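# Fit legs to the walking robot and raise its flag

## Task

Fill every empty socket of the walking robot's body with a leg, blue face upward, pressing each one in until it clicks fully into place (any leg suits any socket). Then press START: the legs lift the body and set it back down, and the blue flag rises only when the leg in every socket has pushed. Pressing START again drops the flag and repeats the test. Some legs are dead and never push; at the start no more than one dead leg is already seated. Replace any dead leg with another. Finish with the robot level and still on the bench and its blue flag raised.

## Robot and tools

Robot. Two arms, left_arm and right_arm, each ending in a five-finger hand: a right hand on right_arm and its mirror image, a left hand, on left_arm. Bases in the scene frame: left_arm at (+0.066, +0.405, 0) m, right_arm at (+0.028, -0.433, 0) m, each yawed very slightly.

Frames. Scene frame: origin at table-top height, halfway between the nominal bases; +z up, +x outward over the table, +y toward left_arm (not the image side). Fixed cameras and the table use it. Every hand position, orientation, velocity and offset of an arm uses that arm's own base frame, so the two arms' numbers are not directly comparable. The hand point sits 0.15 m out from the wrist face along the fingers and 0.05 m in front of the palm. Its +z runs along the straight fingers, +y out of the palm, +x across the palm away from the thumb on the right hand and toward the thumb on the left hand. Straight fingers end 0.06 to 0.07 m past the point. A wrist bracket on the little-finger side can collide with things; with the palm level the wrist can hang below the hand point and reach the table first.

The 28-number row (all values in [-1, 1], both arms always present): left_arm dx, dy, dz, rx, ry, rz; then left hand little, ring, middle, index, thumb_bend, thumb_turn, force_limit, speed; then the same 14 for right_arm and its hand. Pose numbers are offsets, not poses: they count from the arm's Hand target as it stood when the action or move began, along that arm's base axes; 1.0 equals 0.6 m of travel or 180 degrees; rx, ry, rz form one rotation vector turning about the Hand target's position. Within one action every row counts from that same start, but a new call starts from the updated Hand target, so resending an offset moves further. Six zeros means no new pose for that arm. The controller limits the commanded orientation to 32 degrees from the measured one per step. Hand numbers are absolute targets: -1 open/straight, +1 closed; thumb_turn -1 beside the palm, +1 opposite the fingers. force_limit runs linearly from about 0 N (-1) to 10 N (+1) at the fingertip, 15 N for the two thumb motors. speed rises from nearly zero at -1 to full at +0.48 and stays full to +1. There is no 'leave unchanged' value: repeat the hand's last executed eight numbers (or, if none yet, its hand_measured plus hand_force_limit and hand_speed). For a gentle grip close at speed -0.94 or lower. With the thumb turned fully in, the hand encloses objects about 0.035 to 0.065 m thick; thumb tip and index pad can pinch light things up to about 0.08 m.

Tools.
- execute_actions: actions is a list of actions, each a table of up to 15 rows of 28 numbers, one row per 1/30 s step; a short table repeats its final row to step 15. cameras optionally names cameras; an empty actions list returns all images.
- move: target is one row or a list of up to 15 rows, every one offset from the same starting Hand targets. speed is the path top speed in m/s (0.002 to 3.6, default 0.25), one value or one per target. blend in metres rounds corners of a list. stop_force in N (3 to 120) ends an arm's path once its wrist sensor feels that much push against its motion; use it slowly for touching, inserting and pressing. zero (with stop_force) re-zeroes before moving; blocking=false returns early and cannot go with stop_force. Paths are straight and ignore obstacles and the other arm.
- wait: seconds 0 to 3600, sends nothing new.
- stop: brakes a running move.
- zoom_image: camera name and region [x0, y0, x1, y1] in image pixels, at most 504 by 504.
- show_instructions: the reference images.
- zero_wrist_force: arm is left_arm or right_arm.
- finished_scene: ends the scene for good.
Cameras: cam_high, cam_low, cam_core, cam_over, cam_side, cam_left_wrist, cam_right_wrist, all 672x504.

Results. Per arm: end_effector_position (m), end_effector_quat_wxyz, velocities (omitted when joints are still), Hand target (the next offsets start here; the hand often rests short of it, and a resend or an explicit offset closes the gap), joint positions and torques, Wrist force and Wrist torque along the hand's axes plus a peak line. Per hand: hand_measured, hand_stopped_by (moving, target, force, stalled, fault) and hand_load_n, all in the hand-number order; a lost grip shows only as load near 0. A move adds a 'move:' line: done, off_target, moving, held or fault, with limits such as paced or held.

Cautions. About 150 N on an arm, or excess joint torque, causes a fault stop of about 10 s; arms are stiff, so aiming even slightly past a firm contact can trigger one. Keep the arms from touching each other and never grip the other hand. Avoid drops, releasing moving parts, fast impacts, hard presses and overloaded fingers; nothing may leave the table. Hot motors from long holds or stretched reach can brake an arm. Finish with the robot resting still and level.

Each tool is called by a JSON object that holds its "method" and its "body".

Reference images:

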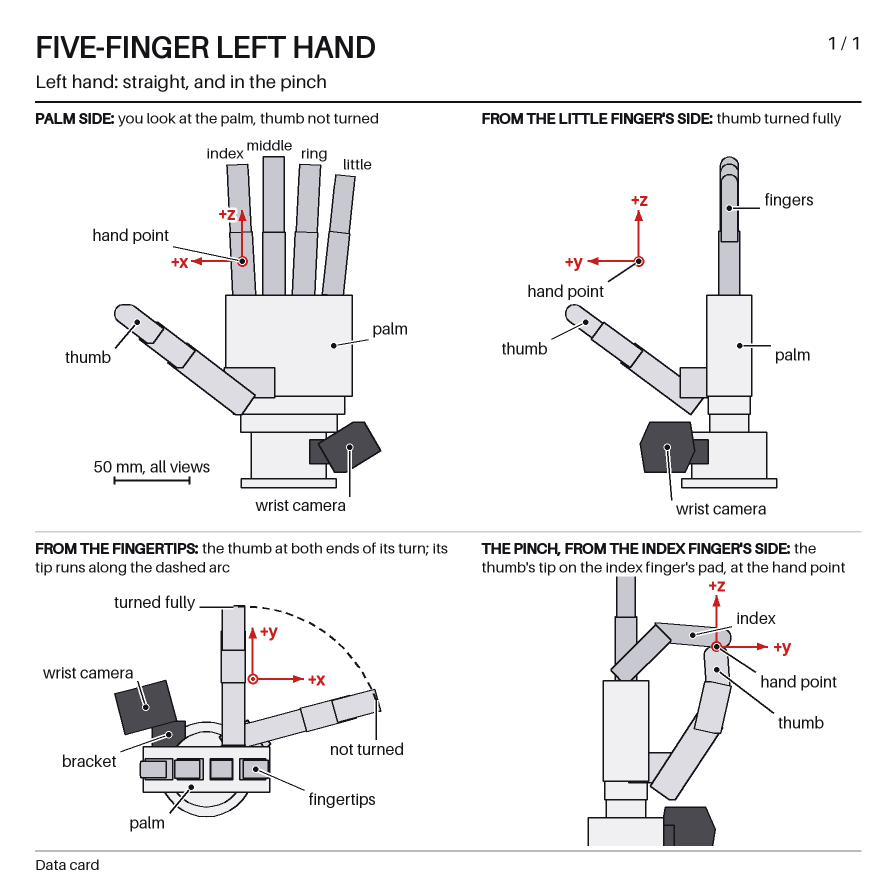

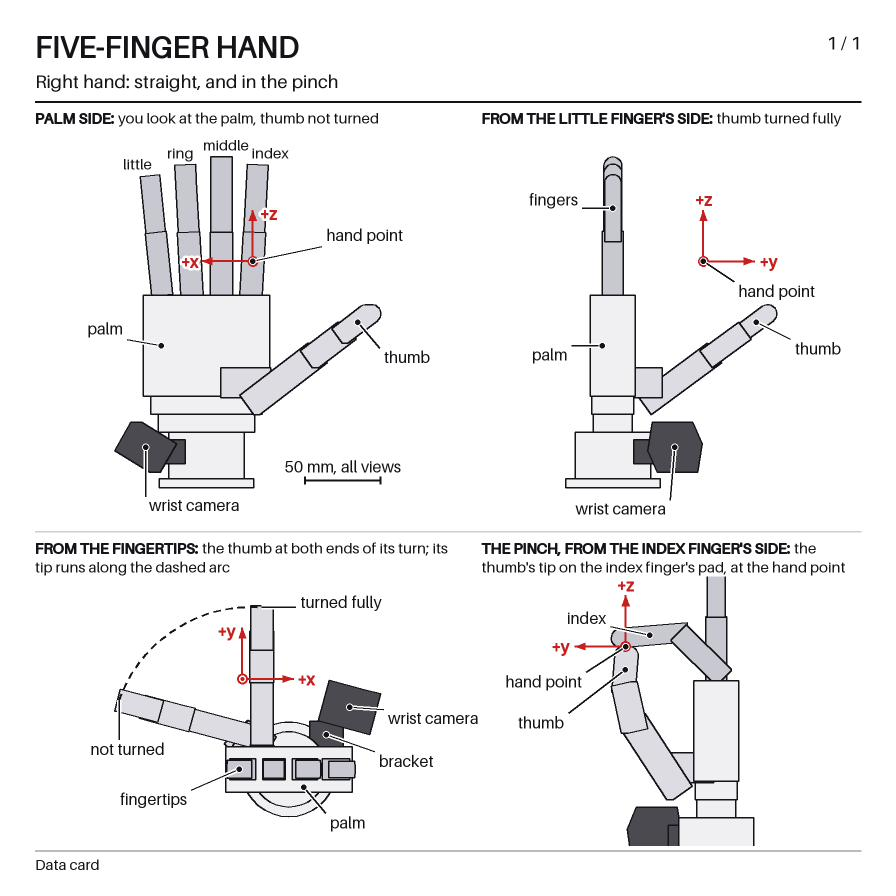

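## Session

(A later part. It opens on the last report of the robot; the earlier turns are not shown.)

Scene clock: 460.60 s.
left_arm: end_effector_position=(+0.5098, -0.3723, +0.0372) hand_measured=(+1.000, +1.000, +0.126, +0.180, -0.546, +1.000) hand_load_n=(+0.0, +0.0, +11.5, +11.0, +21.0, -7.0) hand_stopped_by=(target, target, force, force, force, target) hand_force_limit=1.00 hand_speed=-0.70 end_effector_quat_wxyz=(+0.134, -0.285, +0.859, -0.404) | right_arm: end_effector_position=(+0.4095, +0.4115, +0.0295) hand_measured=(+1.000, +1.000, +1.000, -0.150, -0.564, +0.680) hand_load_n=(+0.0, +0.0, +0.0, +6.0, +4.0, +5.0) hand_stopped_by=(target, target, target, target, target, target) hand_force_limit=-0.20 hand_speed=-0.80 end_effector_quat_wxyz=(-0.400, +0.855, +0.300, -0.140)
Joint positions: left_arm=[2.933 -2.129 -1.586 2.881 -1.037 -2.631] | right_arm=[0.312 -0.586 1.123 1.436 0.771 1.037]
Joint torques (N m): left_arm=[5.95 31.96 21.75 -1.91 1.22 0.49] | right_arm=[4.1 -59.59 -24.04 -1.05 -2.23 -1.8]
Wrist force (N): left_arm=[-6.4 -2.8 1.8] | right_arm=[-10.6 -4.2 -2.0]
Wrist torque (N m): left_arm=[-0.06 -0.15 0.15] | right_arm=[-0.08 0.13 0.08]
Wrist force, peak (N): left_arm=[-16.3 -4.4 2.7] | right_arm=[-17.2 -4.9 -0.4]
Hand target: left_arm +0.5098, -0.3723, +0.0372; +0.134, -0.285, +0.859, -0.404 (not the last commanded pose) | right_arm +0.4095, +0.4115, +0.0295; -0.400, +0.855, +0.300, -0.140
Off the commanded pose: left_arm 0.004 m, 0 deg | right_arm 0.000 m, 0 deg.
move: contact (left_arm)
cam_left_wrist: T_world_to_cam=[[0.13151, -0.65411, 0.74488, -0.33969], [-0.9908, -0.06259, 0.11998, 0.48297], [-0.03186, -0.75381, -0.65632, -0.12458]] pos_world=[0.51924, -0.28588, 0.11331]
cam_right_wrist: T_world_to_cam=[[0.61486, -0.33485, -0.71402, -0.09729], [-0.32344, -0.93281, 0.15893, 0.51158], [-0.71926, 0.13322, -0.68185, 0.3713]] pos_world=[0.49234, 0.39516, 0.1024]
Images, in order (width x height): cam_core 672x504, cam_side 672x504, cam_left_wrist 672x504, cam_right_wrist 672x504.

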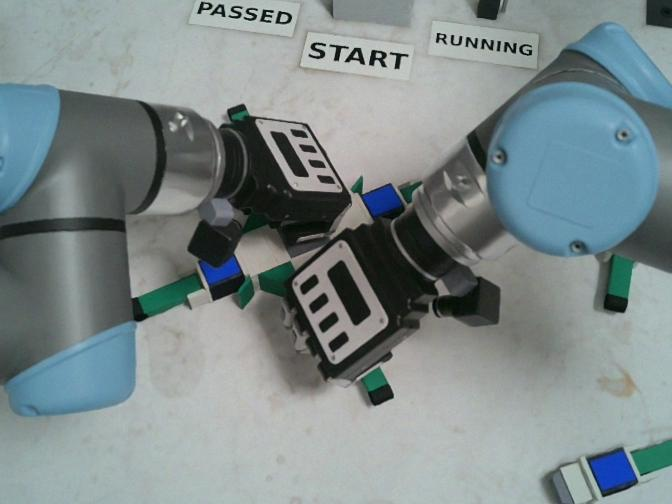

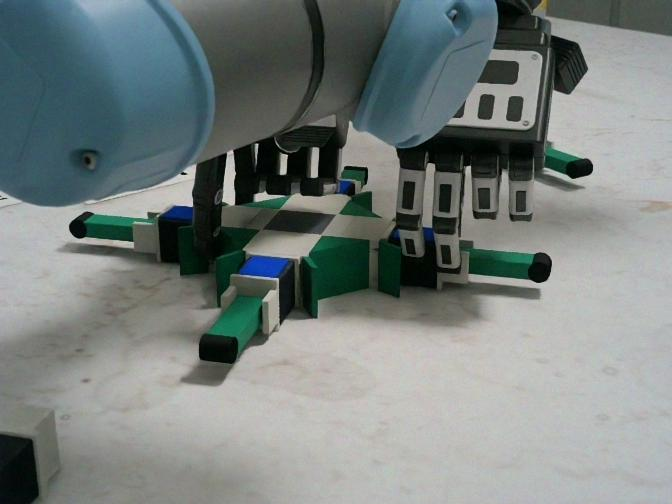

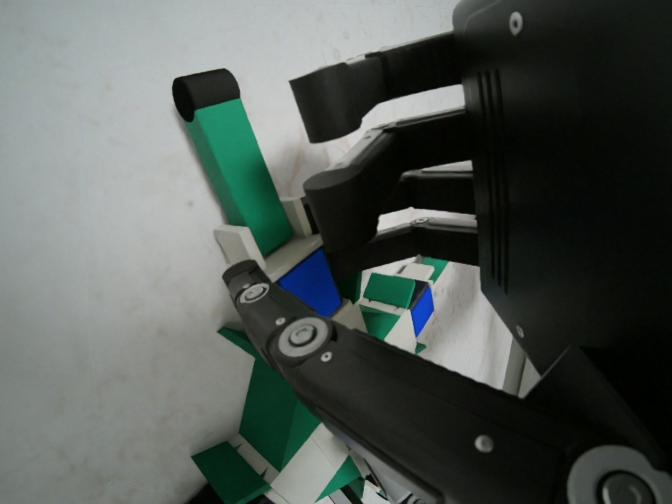

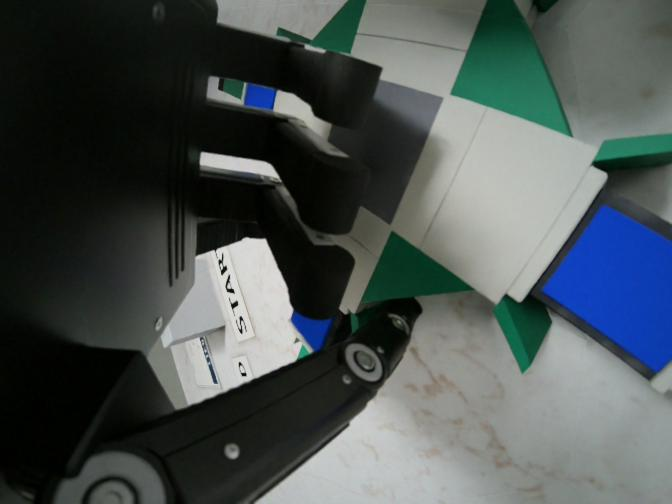

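{"method": "execute_actions", "body": {"actions": [[[0.0006,0.0004,0,0,0,0,1,1,-0.42,-0.42,-0.7,1,-0.2,-0.5,0,0,0,0,0,0,1,1,1,-0.15,-0.56,0.68,-0.2,-0.8],[0.0012,0.0008,0,0,0,0,1,1,-0.42,-0.42,-0.7,1,-0.2,-0.5,0,0,0,0,0,0,1,1,1,-0.15,-0.56,0.68,-0.2,-0.8],[0.0018,0.0012,0,0,0,0,1,1,-0.42,-0.42,-0.7,1,-0.2,-0.5,0,0,0,0,0,0,1,1,1,-0.15,-0.56,0.68,-0.2,-0.8],[0.0018,0.0012,0,0,0,0,1,1,-0.42,-0.42,-0.7,1,-0.2,-0.5,0,0,0,0,0,0,1,1,1,-0.15,-0.56,0.68,-0.2,-0.8],[0.0018,0.0012,0,0,0,0,1,1,-0.42,-0.42,-0.7,1,-0.2,-0.5,0,0,0,0,0,0,1,1,1,-0.5,-0.95,0.68,-0.2,-0.4]]], "cameras": ["cam_core", "cam_left_wrist", "cam_right_wrist", "cam_side"]}}

Scene clock: 465.50 s.
left_arm: end_effector_position=(+0.5109, -0.3716, +0.0372) hand_measured=(+1.000, +1.000, -0.420, -0.420, -0.700, +1.000) hand_load_n=(+0.0, +0.0, +0.0, +0.0, +0.0, +0.0) hand_stopped_by=(target, target, target, target, target, target) hand_force_limit=-0.20 hand_speed=-0.50 end_effector_quat_wxyz=(+0.134, -0.285, +0.859, -0.404) | right_arm: end_effector_position=(+0.4095, +0.4115, +0.0295) hand_measured=(+1.000, +1.000, +1.000, -0.500, -0.950, +0.680) hand_load_n=(+0.0, +0.0, +0.0, +0.0, +0.0, +0.0) hand_stopped_by=(target, target, target, target, target, target) hand_force_limit=-0.20 hand_speed=-0.40 end_effector_quat_wxyz=(-0.400, +0.855, +0.300, -0.140)
Joint positions: left_arm=[2.935 -2.13 -1.584 2.879 -1.035 -2.629] | right_arm=[0.312 -0.586 1.123 1.436 0.771 1.037]
Joint torques (N m): left_arm=[-12.89 48.04 7.57 1.31 -0.99 -1.43] | right_arm=[4.03 -59.41 -13.37 3.43 -2.35 0.37]
Wrist force (N): left_arm=[1.6 -1.1 1.2] | right_arm=[0.5 -1.1 -2.8]
Wrist torque (N m): left_arm=[-0.01 -0.19 0.09] | right_arm=[0.05 -0.04 0.13]
Wrist force, peak (N): left_arm=[-6.8 -2.8 2.0] | right_arm=[-11.0 -4.0 -2.2]
Hand target: left_arm +0.5109, -0.3716, +0.0372; +0.134, -0.285, +0.859, -0.404 | right_arm +0.4095, +0.4115, +0.0295; -0.400, +0.855, +0.300, -0.140
Off the commanded pose: left_arm 0.000 m, 0 deg | right_arm 0.000 m, 0 deg.
cam_left_wrist: T_world_to_cam=[[0.13158, -0.6541, 0.74487, -0.33934], [-0.99079, -0.06263, 0.12003, 0.48409], [-0.03186, -0.75381, -0.65632, -0.12395]] pos_world=[0.52033, -0.28508, 0.11331]
cam_right_wrist: T_world_to_cam=[[0.615, -0.33474, -0.71395, -0.09741], [-0.32339, -0.93285, 0.1588, 0.51158], [-0.71916, 0.13322, -0.68195, 0.37126]] pos_world=[0.49234, 0.39516, 0.1024]
Images, in order (width x height): cam_core 672x504, cam_side 672x504, cam_left_wrist 672x504, cam_right_wrist 672x504.

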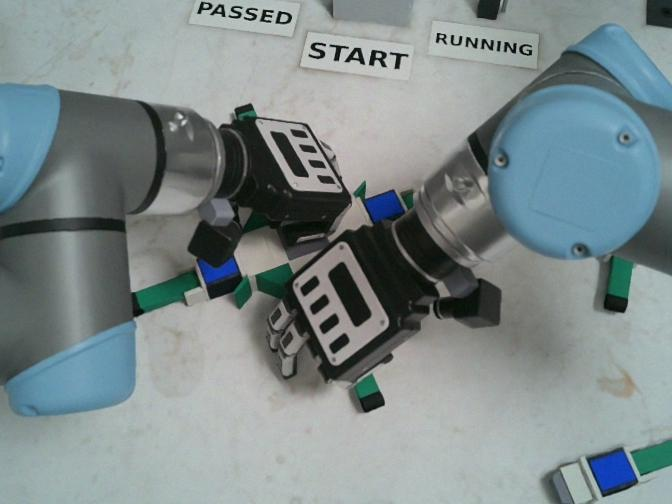

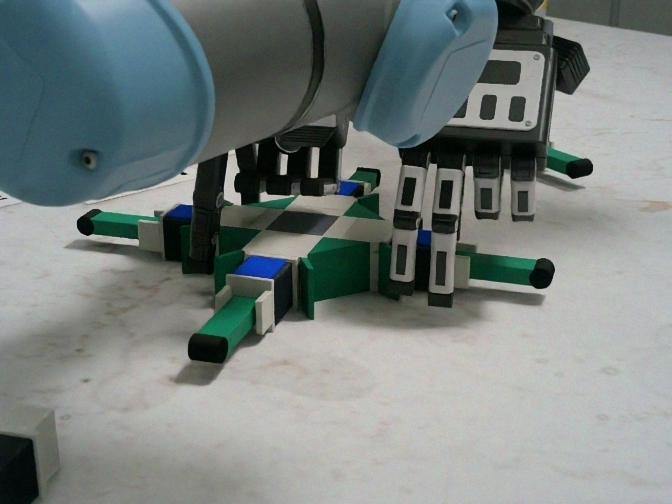

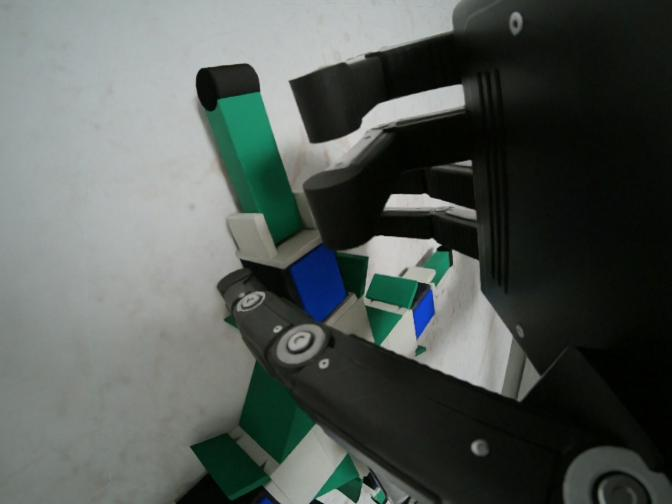

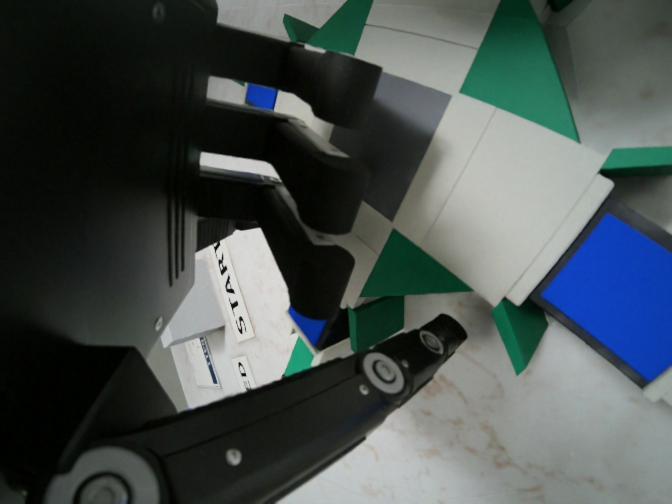

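{"method": "zoom_image", "body": {"camera": "cam_right_wrist", "region": [480, 130, 672, 400]}}

{"method": "zoom_image", "body": {"camera": "cam_left_wrist", "region": [200, 200, 460, 380]}}

Scaled by 1.867 from the camera's image (finer frame: 960x720).

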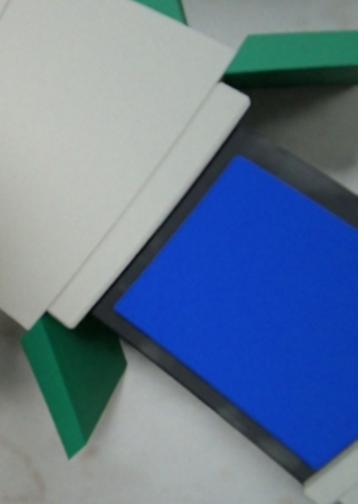

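Scaled by 1.938 from the camera's image (finer frame: 960x720).

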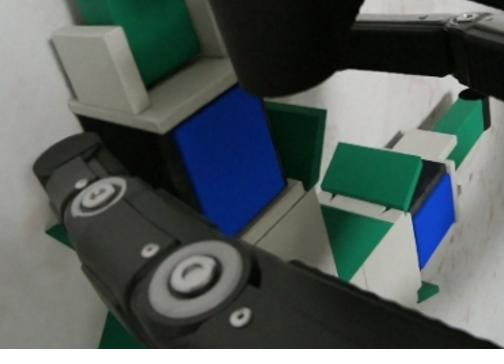

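{"method": "move", "body": {"target": [[0,0,0.1167,0,0,0,1,1,-1,-1,-0.75,1,-0.2,-0.3,0,0,0.1167,0,0,0,1,1,1,-0.5,-0.95,0.68,-0.2,-0.4],[-0.6615,0.056,0.238,0.2715,0.0884,-0.1998,1,1,-1,-1,-0.75,1,-0.2,-0.3,0,-0.35,0.18,0,0,0,1,1,1,-0.5,-0.95,0.68,-0.2,-0.4],[-0.6615,0.056,0.1963,0.2715,0.0884,-0.1998,1,1,-1,-1,-0.75,1,-0.2,-0.3,0,-0.37,0.18,0,0,0,1,1,1,-0.5,-0.95,0.68,-0.2,-0.4]], "speed": [0.25, 0.6, 0.2], "blend": [0.02, 0.01, 0], "cameras": ["cam_core", "cam_high", "cam_side"]}}

Scene clock: 467.70 s.
left_arm: end_effector_position=(+0.4898, -0.3698, +0.1124) hand_measured=(+1.000, +1.000, -1.000, -1.000, -0.750, +1.000) hand_load_n=(+0.0, +0.0, +0.0, +0.0, +0.0, +0.0) hand_stopped_by=(target, target, target, target, target, target) hand_force_limit=-0.20 hand_speed=-0.30 end_effector_quat_wxyz=(+0.127, -0.270, +0.873, -0.385) | right_arm: end_effector_position=(+0.4095, +0.3765, +0.1059) hand_measured=(+1.000, +1.000, +1.000, -0.500, -0.950, +0.680) hand_load_n=(+0.0, +0.0, +0.0, +0.0, +0.0, +0.0) hand_stopped_by=(target, target, target, target, target, target) hand_force_limit=-0.20 hand_speed=-0.40 end_effector_quat_wxyz=(-0.400, +0.855, +0.300, -0.140)
Joint positions: left_arm=[2.917 -2.03 -1.518 2.665 -1.056 -2.583] | right_arm=[0.255 -0.719 1.177 1.566 0.794 0.963]
Joint torques (N m): left_arm=[-11.79 44.3 8.39 -2.2 -0.98 0.65] | right_arm=[-6.76 -39.53 -8.77 0.96 -1.77 -1.21]
Wrist force (N): left_arm=[0.6 -1.1 0.7] | right_arm=[0.3 -1.2 -1.9]
Wrist torque (N m): left_arm=[-0.03 0.00 0.02] | right_arm=[0.01 -0.05 0.02]
Wrist force, peak (N): left_arm=[6.1 -1.0 -1.5] | right_arm=[1.0 -2.8 -3.2]
Hand target: left_arm +0.4898, -0.3699, +0.1124; +0.127, -0.270, +0.873, -0.385 (not the last commanded pose) | right_arm +0.4095, +0.3764, +0.1059; -0.400, +0.855, +0.300, -0.140 (not the last commanded pose)
Off the commanded pose: left_arm 0.380 m, 59 deg | right_arm 0.190 m, 0 deg.
move: held (left_arm; a check stopped the path), off_target (right_arm; braked when a check withheld steps of left_arm); path passed 1 of 3 targets; limits=held
pose unreachable (left arm): on one or more control steps of this call, first in action 0 (counted from 0), this arm could not follow its commanded pose, so it was not sent that pose on those steps. It may still have moved: this result reports where it is.
cause: moving toward the commanded pose would bring a part of the arm too close to another arm (a part of this arm just beyond joint 6 (wrist 3) and a part of the right arm just beyond its joint 6 (wrist 3), 30 mm apart when this arm was first held).
Images, in order (width x height): cam_high 672x504, cam_core 672x504, cam_side 672x504.

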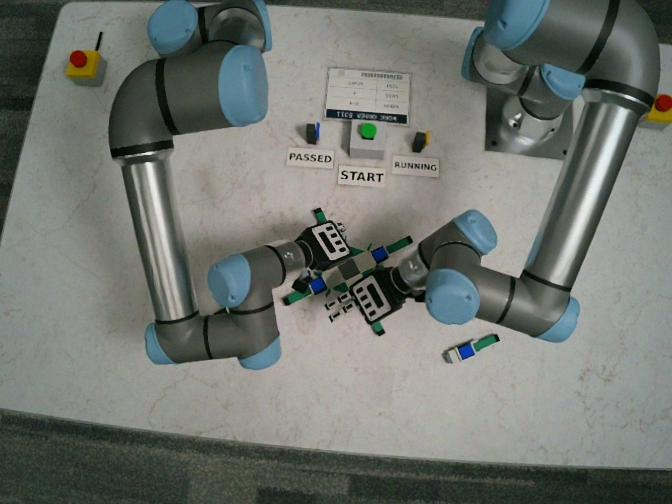

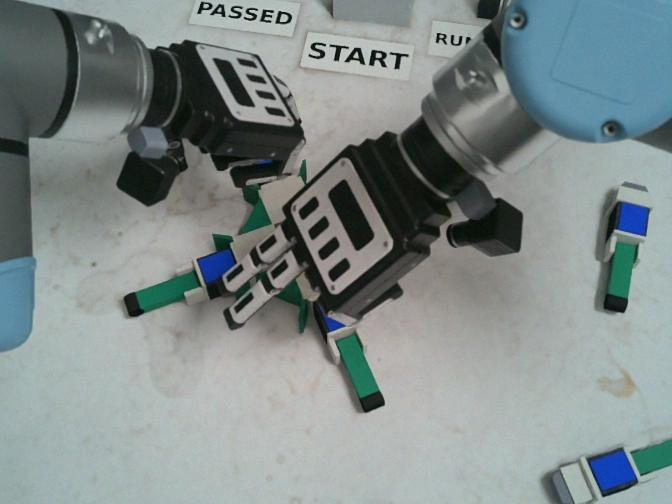

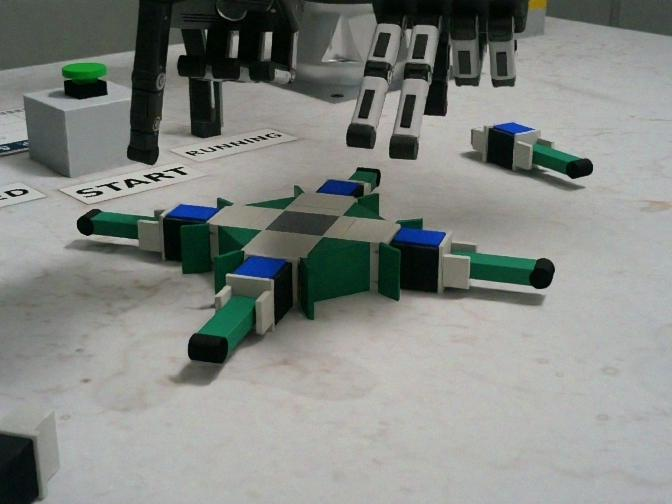

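{"method": "zoom_image", "body": {"camera": "cam_side", "region": [70, 160, 560, 370]}}

Scaled by 1.029.

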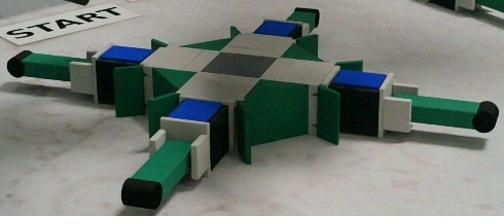

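{"method": "move", "body": {"target": [[0,0,0.05,0.064,0.021,-0.047,1,1,-1,-1,-0.75,1,-0.2,-0.3,0,-0.2,0.03,0,0,0,1,1,1,-0.5,-0.95,0.68,-0.2,-0.4],[-0.6263,0.0532,0.1127,0.2575,0.0835,-0.1889,1,1,-1,-1,-0.75,1,-0.2,-0.3,0,-0.3,0.05,0,0,0,1,1,1,-0.5,-0.95,0.68,-0.2,-0.4],[-0.6263,0.0532,0.071,0.2575,0.0835,-0.1889,1,1,-1,-1,-0.75,1,-0.2,-0.3,0,-0.32,0.05,0,0,0,1,1,1,-0.5,-0.95,0.68,-0.2,-0.4]], "speed": [0.45, 0.6, 0.2], "blend": [0.015, 0.008, 0], "cameras": ["cam_over", "cam_high", "cam_side"]}}

Scene clock: 470.30 s.
left_arm: end_effector_position=(+0.1140, -0.3379, +0.1550) hand_measured=(+1.000, +1.000, -1.000, -1.000, -0.750, +1.000) hand_load_n=(+0.0, +0.0, +0.0, +0.0, +0.0, +0.0) hand_stopped_by=(target, target, target, target, target, target) hand_force_limit=-0.20 hand_speed=-0.30 end_effector_quat_wxyz=(-0.004, +0.014, +1.000, +0.001) | right_arm: end_effector_position=(+0.4094, +0.1844, +0.1360) hand_measured=(+1.000, +1.000, +1.000, -0.500, -0.950, +0.680) hand_load_n=(+0.0, +0.0, +0.0, +0.0, +0.0, +0.0) hand_stopped_by=(target, target, target, target, target, target) hand_force_limit=-0.20 hand_speed=-0.40 end_effector_quat_wxyz=(-0.399, +0.855, +0.300, -0.140)
Joint positions: left_arm=[2.238 -1.918 -1.639 1.978 -1.566 -2.446] | right_arm=[-0.094 -0.891 1.469 1.687 0.987 0.585]
Joint torques (N m): left_arm=[-11.69 33.29 15.17 -0.9 -0.21 -1.26] | right_arm=[1.2 -27.45 -22.98 0.78 -2.25 0.5]
Wrist force (N): left_arm=[1.2 -0.5 -0.4] | right_arm=[0.6 -0.9 -2.3]
Wrist torque (N m): left_arm=[-0.17 -0.10 0.00] | right_arm=[0.11 -0.11 0.03]
Wrist force, peak (N): left_arm=[3.9 -1.0 -1.0] | right_arm=[-1.0 0.1 -3.7]
Hand target: left_arm +0.1140, -0.3379, +0.1550; -0.004, +0.014, +1.000, +0.001 | right_arm +0.4095, +0.1844, +0.1359; -0.400, +0.855, +0.300, -0.140
Off the commanded pose: left_arm 0.000 m, 0 deg | right_arm 0.000 m, 0 deg.
move: done
Images, in order (width x height): cam_high 672x504, cam_over 672x504, cam_side 672x504.

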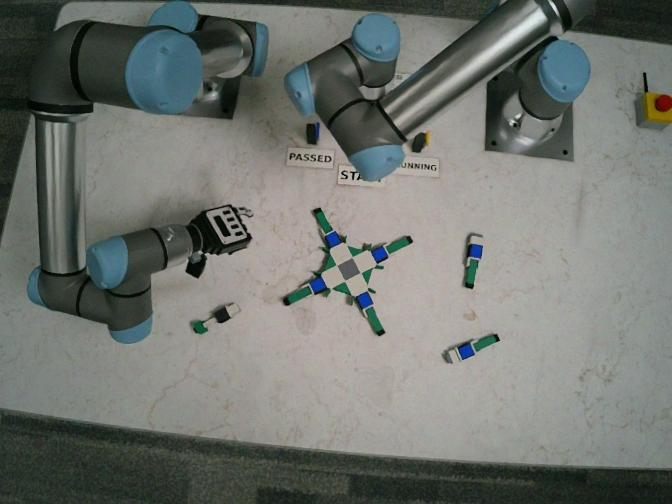

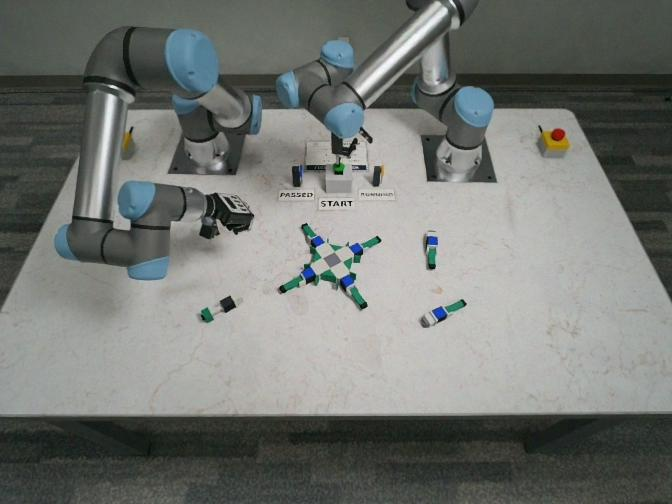

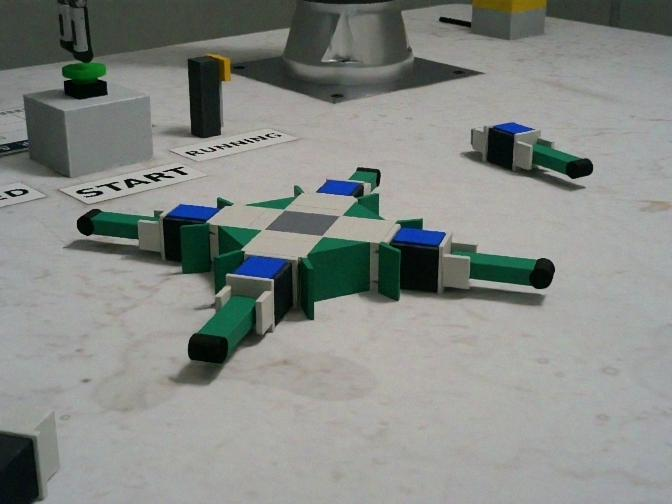

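{"method": "move", "body": {"target": [0,0,-0.03,0,0,0,1,1,-1,-1,-0.75,1,-0.2,-0.3,0,0,0,0,0,0,1,1,1,-0.5,-0.95,0.68,-0.2,-0.4], "speed": 0.02, "stop_force": 12, "cameras": ["cam_side", "cam_over"]}}

Scene clock: 472.07 s.
left_arm: end_effector_position=(+0.1140, -0.3379, +0.1450) hand_measured=(+1.000, +1.000, -1.000, -1.000, -0.750, +1.000) hand_load_n=(+0.0, +0.0, +0.0, +0.0, +0.0, +0.5) hand_stopped_by=(target, target, target, target, target, target) hand_force_limit=-0.20 hand_speed=-0.30 end_effector_quat_wxyz=(-0.004, +0.014, +1.000, +0.001) | right_arm: end_effector_position=(+0.4095, +0.1844, +0.1359) hand_measured=(+1.000, +1.000, +1.000, -0.500, -0.950, +0.680) hand_load_n=(+0.5, +0.0, +0.0, +0.0, +0.0, +0.0) hand_stopped_by=(target, target, target, target, target, target) hand_force_limit=-0.20 hand_speed=-0.40 end_effector_quat_wxyz=(-0.400, +0.855, +0.300, -0.140)
Joint positions: left_arm=[2.238 -1.927 -1.653 2.003 -1.566 -2.446] | right_arm=[-0.094 -0.891 1.469 1.687 0.987 0.585]
Joint torques (N m): left_arm=[-11.83 34.93 22.61 -3.52 -1.07 -1.25] | right_arm=[-4.18 -27.09 -22.44 1.04 -2.08 -1.09]
Wrist force (N): left_arm=[0.5 -0.4 -11.9] | right_arm=[0.7 -0.5 -1.9]
Wrist torque (N m): left_arm=[0.59 -0.33 -0.03] | right_arm=[0.16 -0.14 0.05]
Wrist force, peak (N): left_arm=[-0.6 -1.6 -37.8] | right_arm=[0.7 -0.4 -2.4]
Hand target: left_arm +0.1140, -0.3379, +0.1450; -0.004, +0.014, +1.000, +0.001 (not the last commanded pose) | right_arm +0.4095, +0.1844, +0.1359; -0.400, +0.855, +0.300, -0.140
Off the commanded pose: left_arm 0.008 m, 0 deg | right_arm 0.000 m, 0 deg.
move: contact (left_arm)
Images, in order (width x height): cam_over 672x504, cam_side 672x504.

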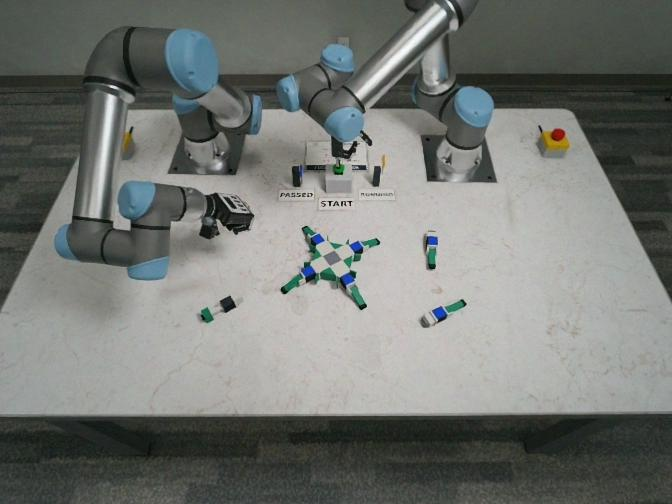

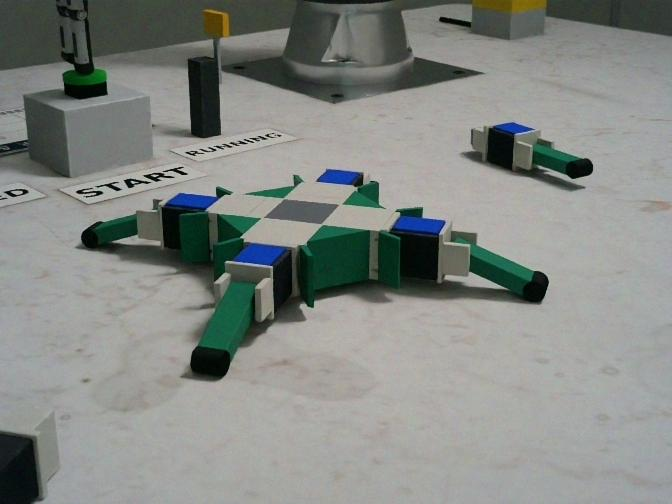

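{"method": "wait", "body": {"seconds": 4, "cameras": ["cam_side", "cam_high", "cam_over", "cam_low"]}}

Scene clock: 476.20 s.
left_arm: end_effector_position=(+0.1140, -0.3379, +0.1450) hand_measured=(+1.000, +1.000, -1.000, -1.000, -0.750, +1.000) hand_load_n=(+0.0, +0.0, +0.0, +0.0, -0.5, +0.0) hand_stopped_by=(target, target, target, target, target, target) hand_force_limit=-0.20 hand_speed=-0.30 end_effector_quat_wxyz=(-0.004, +0.014, +1.000, +0.001) | right_arm: end_effector_position=(+0.4095, +0.1844, +0.1359) hand_measured=(+1.000, +1.000, +1.000, -0.500, -0.950, +0.680) hand_load_n=(+0.0, +0.0, +0.0, +0.0, +0.5, +0.0) hand_stopped_by=(target, target, target, target, target, target) hand_force_limit=-0.20 hand_speed=-0.40 end_effector_quat_wxyz=(-0.400, +0.855, +0.300, -0.140)
Joint positions: left_arm=[2.238 -1.927 -1.653 2.003 -1.566 -2.446] | right_arm=[-0.094 -0.891 1.469 1.687 0.987 0.585]
Joint torques (N m): left_arm=[-9.41 34.5 21.74 -3.5 -0.95 -1.26] | right_arm=[-4.42 -27.25 -22.45 1.22 -1.87 -0.95]
Wrist force (N): left_arm=[0.5 -0.5 -12.1] | right_arm=[0.8 -0.7 -2.3]
Wrist torque (N m): left_arm=[0.58 -0.32 -0.04] | right_arm=[0.15 -0.15 0.05]
Wrist force, peak (N): left_arm=[0.5 -0.6 -12.3] | right_arm=[0.5 -0.4 -2.5]
Hand target: left_arm +0.1140, -0.3379, +0.1450; -0.004, +0.014, +1.000, +0.001 (not the last commanded pose) | right_arm +0.4095, +0.1844, +0.1359; -0.400, +0.855, +0.300, -0.140
Off the commanded pose: left_arm 0.008 m, 0 deg | right_arm 0.000 m, 0 deg.
wait: 4.00 s; at rest by 0.03 s
Images, in order (width x height): cam_high 672x504, cam_low 672x504, cam_over 672x504, cam_side 672x504.

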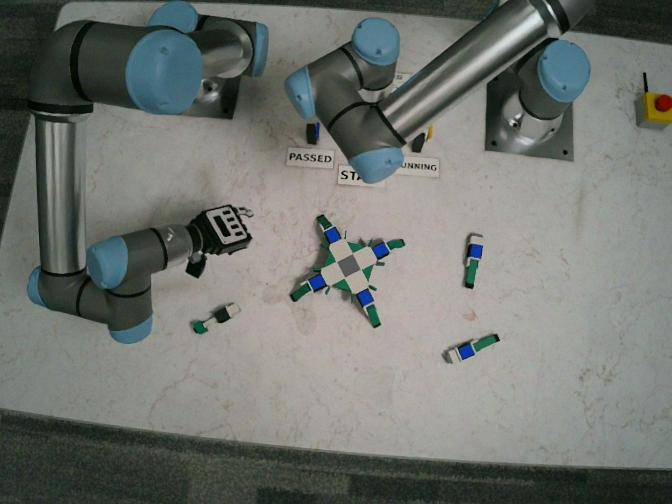

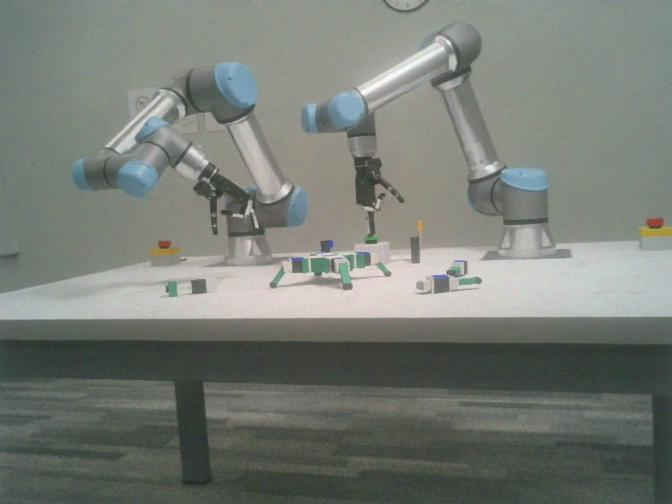

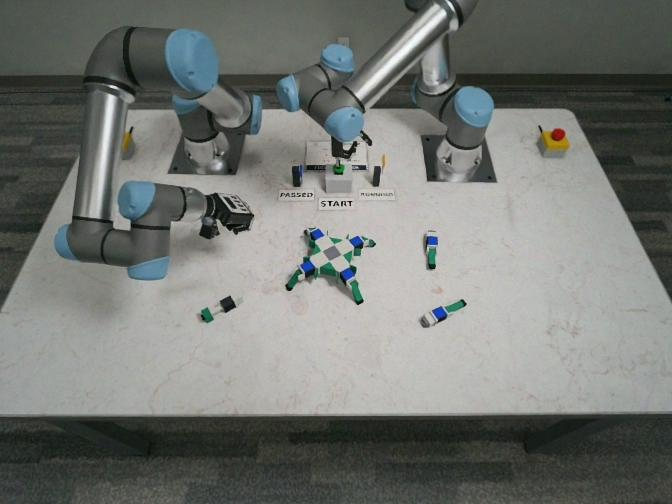

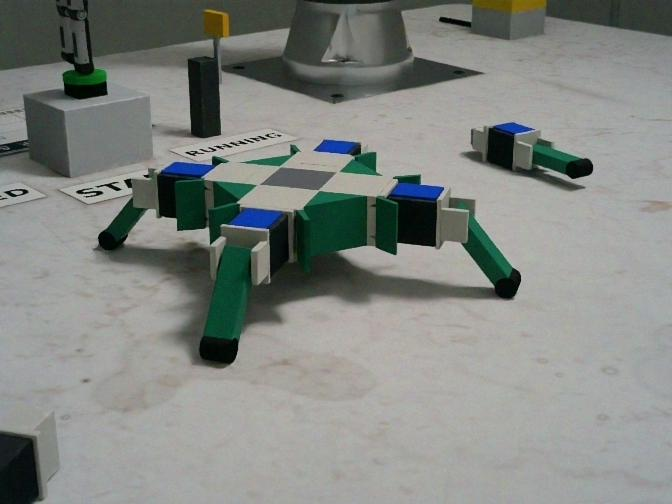

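All four legs push. I'll wait for the test to finish.

{"method": "wait", "body": {"seconds": 6, "cameras": ["cam_side", "cam_high", "cam_over", "cam_low"]}}

Scene clock: 482.30 s.
left_arm: end_effector_position=(+0.1140, -0.3379, +0.1450) hand_measured=(+1.000, +1.000, -1.000, -1.000, -0.750, +1.000) hand_load_n=(+0.0, +0.5, +0.0, +0.0, +0.0, +0.0) hand_stopped_by=(target, target, target, target, target, target) hand_force_limit=-0.20 hand_speed=-0.30 end_effector_quat_wxyz=(-0.004, +0.014, +1.000, +0.001) | right_arm: end_effector_position=(+0.4095, +0.1844, +0.1359) hand_measured=(+1.000, +1.000, +1.000, -0.500, -0.950, +0.680) hand_load_n=(+0.0, +0.0, +0.0, +0.0, +0.0, +0.0) hand_stopped_by=(target, target, target, target, target, target) hand_force_limit=-0.20 hand_speed=-0.40 end_effector_quat_wxyz=(-0.400, +0.855, +0.300, -0.140)
Joint positions: left_arm=[2.238 -1.927 -1.653 2.003 -1.566 -2.446] | right_arm=[-0.094 -0.891 1.469 1.687 0.987 0.585]
Joint torques (N m): left_arm=[-6.24 34.1 22.03 -3.4 -0.72 -1.03] | right_arm=[-3.68 -27.48 -21.9 1.7 -1.49 -1.02]
Wrist force (N): left_arm=[0.7 -0.6 -12.0] | right_arm=[0.6 -0.6 -2.0]
Wrist torque (N m): left_arm=[0.56 -0.37 -0.01] | right_arm=[0.14 -0.13 0.04]
Wrist force, peak (N): left_arm=[0.7 -1.0 -12.3] | right_arm=[0.5 -0.7 -2.5]
Hand target: left_arm +0.1140, -0.3379, +0.1450; -0.004, +0.014, +1.000, +0.001 (not the last commanded pose) | right_arm +0.4095, +0.1844, +0.1359; -0.400, +0.855, +0.300, -0.140
Off the commanded pose: left_arm 0.008 m, 0 deg | right_arm 0.000 m, 0 deg.
wait: 6.00 s; at rest by 0.07 s
Images, in order (width x height): cam_high 672x504, cam_low 672x504, cam_over 672x504, cam_side 672x504.

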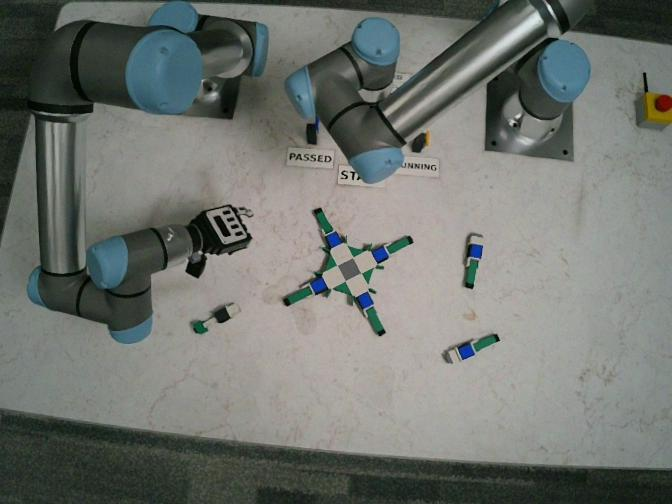

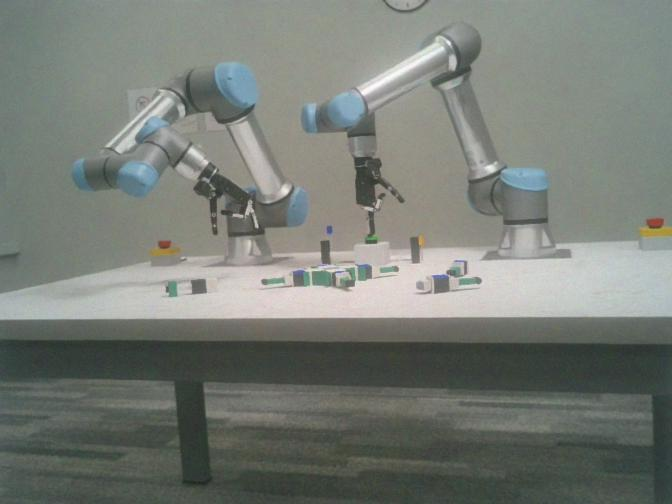

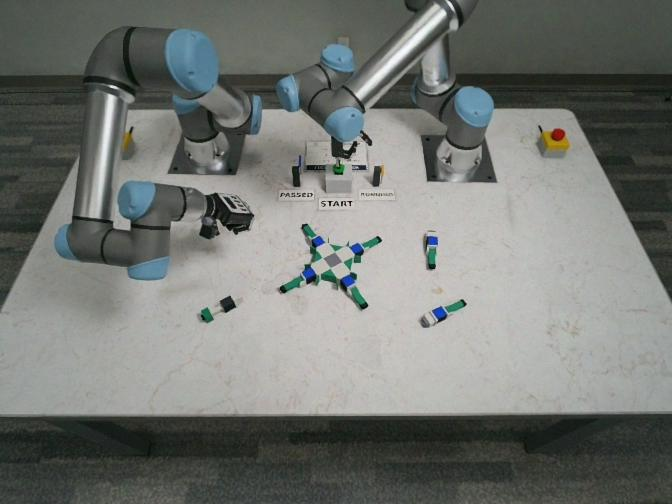

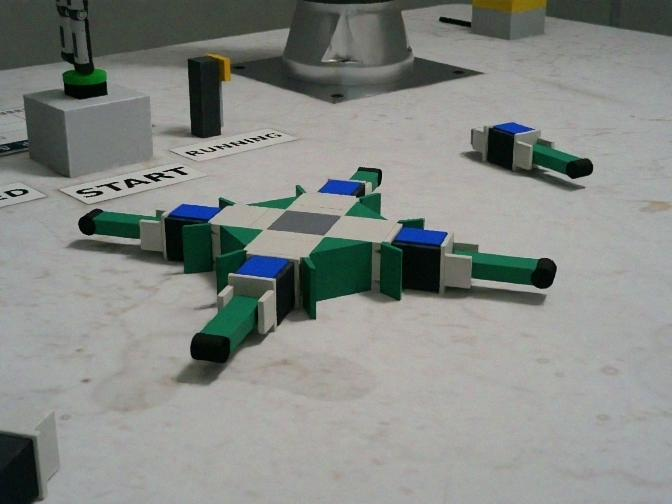

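{"method": "execute_actions", "body": {"actions": [[[0,0,0.004,0,0,0,1,1,-1,-1,-0.75,1,-0.2,-0.3,0,0,0,0,0,0,1,1,1,-0.5,-0.95,0.68,-0.2,-0.4],[0,0,0.01,0,0,0,1,1,-1,-1,-0.75,1,-0.2,-0.3,0,0,0,0,0,0,1,1,1,-0.5,-0.95,0.68,-0.2,-0.4],[0,0,0.018,0,0,0,1,1,-1,-1,-0.75,1,-0.2,-0.3,0,0,0,0,0,0,1,1,1,-0.5,-0.95,0.68,-0.2,-0.4],[0,0,0.028,0,0,0,1,1,-1,-1,-0.75,1,-0.2,-0.3,0,0,0,0,0,0,1,1,1,-0.5,-0.95,0.68,-0.2,-0.4],[0,0,0.038,0,0,0,1,1,-1,-1,-0.75,1,-0.2,-0.3,0,0,0,0,0,0,1,1,1,-0.5,-0.95,0.68,-0.2,-0.4],[0,0,0.048,0,0,0,1,1,-1,-1,-0.75,1,-0.2,-0.3,0,0,0,0,0,0,1,1,1,-0.5,-0.95,0.68,-0.2,-0.4],[0,0,0.056,0,0,0,1,1,-1,-1,-0.75,1,-0.2,-0.3,0,0,0,0,0,0,1,1,1,-0.5,-0.95,0.68,-0.2,-0.4],[0,0,0.062,0,0,0,1,1,-1,-1,-0.75,1,-0.2,-0.3,0,0,0,0,0,0,1,1,1,-0.5,-0.95,0.68,-0.2,-0.4],[0,0,0.066,0,0,0,1,1,-1,-1,-0.75,1,-0.2,-0.3,0,0,0,0,0,0,1,1,1,-0.5,-0.95,0.68,-0.2,-0.4]]], "cameras": ["cam_low", "cam_side", "cam_over"]}}

Scene clock: 485.97 s.
left_arm: end_effector_position=(+0.1140, -0.3380, +0.1845) hand_measured=(+1.000, +1.000, -1.000, -1.000, -0.750, +1.000) hand_load_n=(+0.0, +0.0, +0.0, +0.0, +0.0, +0.0) hand_stopped_by=(target, target, target, target, target, target) hand_force_limit=-0.20 hand_speed=-0.30 end_effector_quat_wxyz=(-0.004, +0.014, +1.000, +0.001) | right_arm: end_effector_position=(+0.4095, +0.1844, +0.1359) hand_measured=(+1.000, +1.000, +1.000, -0.500, -0.950, +0.680) hand_load_n=(+0.0, +0.0, +0.0, +0.0, +0.0, +0.0) hand_stopped_by=(target, target, target, target, target, target) hand_force_limit=-0.20 hand_speed=-0.40 end_effector_quat_wxyz=(-0.400, +0.855, +0.300, -0.140)
Joint positions: left_arm=[2.238 -1.892 -1.593 1.908 -1.566 -2.446] | right_arm=[-0.094 -0.891 1.469 1.687 0.987 0.585]
Joint torques (N m): left_arm=[-3.45 29.88 13.74 -3.15 -0.07 -0.78] | right_arm=[-4.28 -27.55 -23.13 1.81 -1.27 -1.03]
Wrist force (N): left_arm=[0.6 -0.6 -0.3] | right_arm=[0.6 -0.3 -2.0]
Wrist torque (N m): left_arm=[-0.18 -0.02 -0.01] | right_arm=[0.19 -0.13 0.05]
Wrist force, peak (N): left_arm=[0.7 -0.8 -12.2] | right_arm=[0.5 -0.6 -2.4]
Hand target: left_arm +0.1140, -0.3379, +0.1846; -0.004, +0.014, +1.000, +0.001 | right_arm +0.4095, +0.1844, +0.1359; -0.400, +0.855, +0.300, -0.140
Off the commanded pose: left_arm 0.000 m, 0 deg | right_arm 0.000 m, 0 deg.
Images, in order (width x height): cam_low 672x504, cam_over 672x504, cam_side 672x504.

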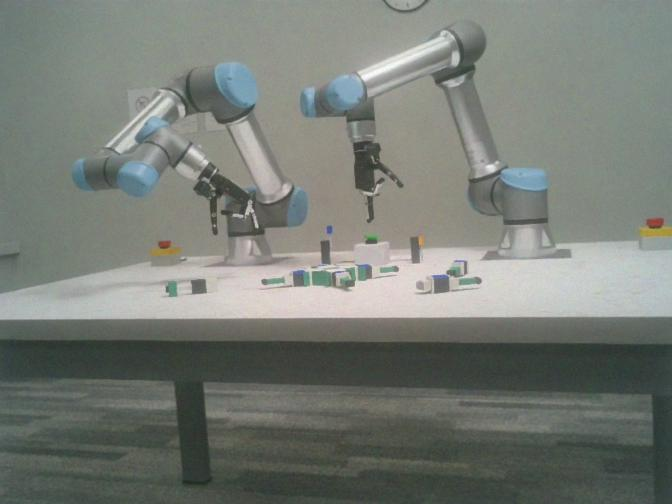

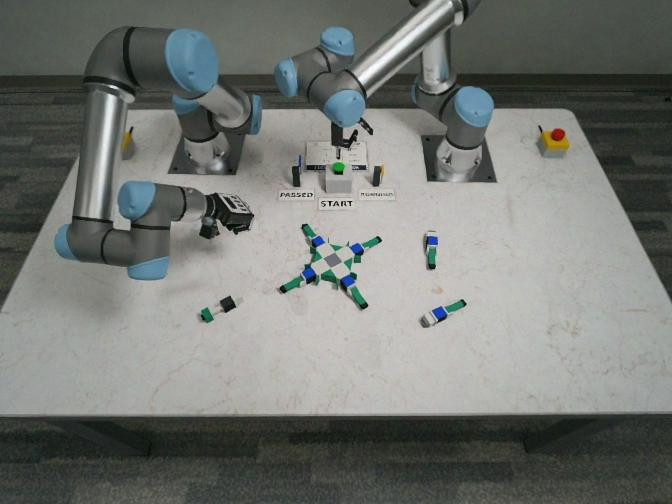

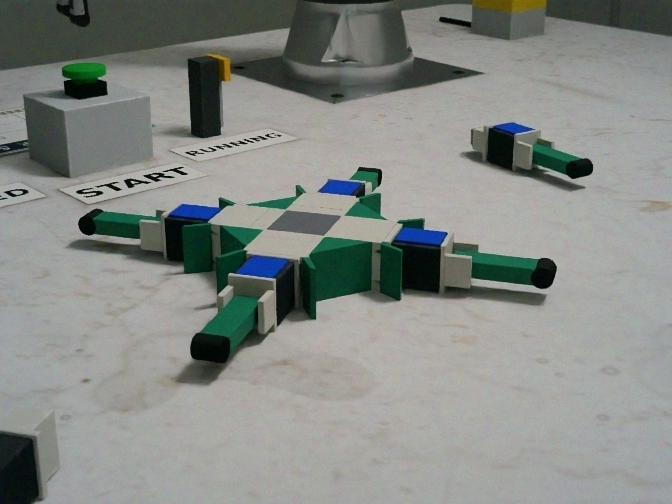

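The blue flag is up, and the robot sits level and still with all four legs home.

{"method": "finished_scene", "body": {}}

The scene is finished: the task was done.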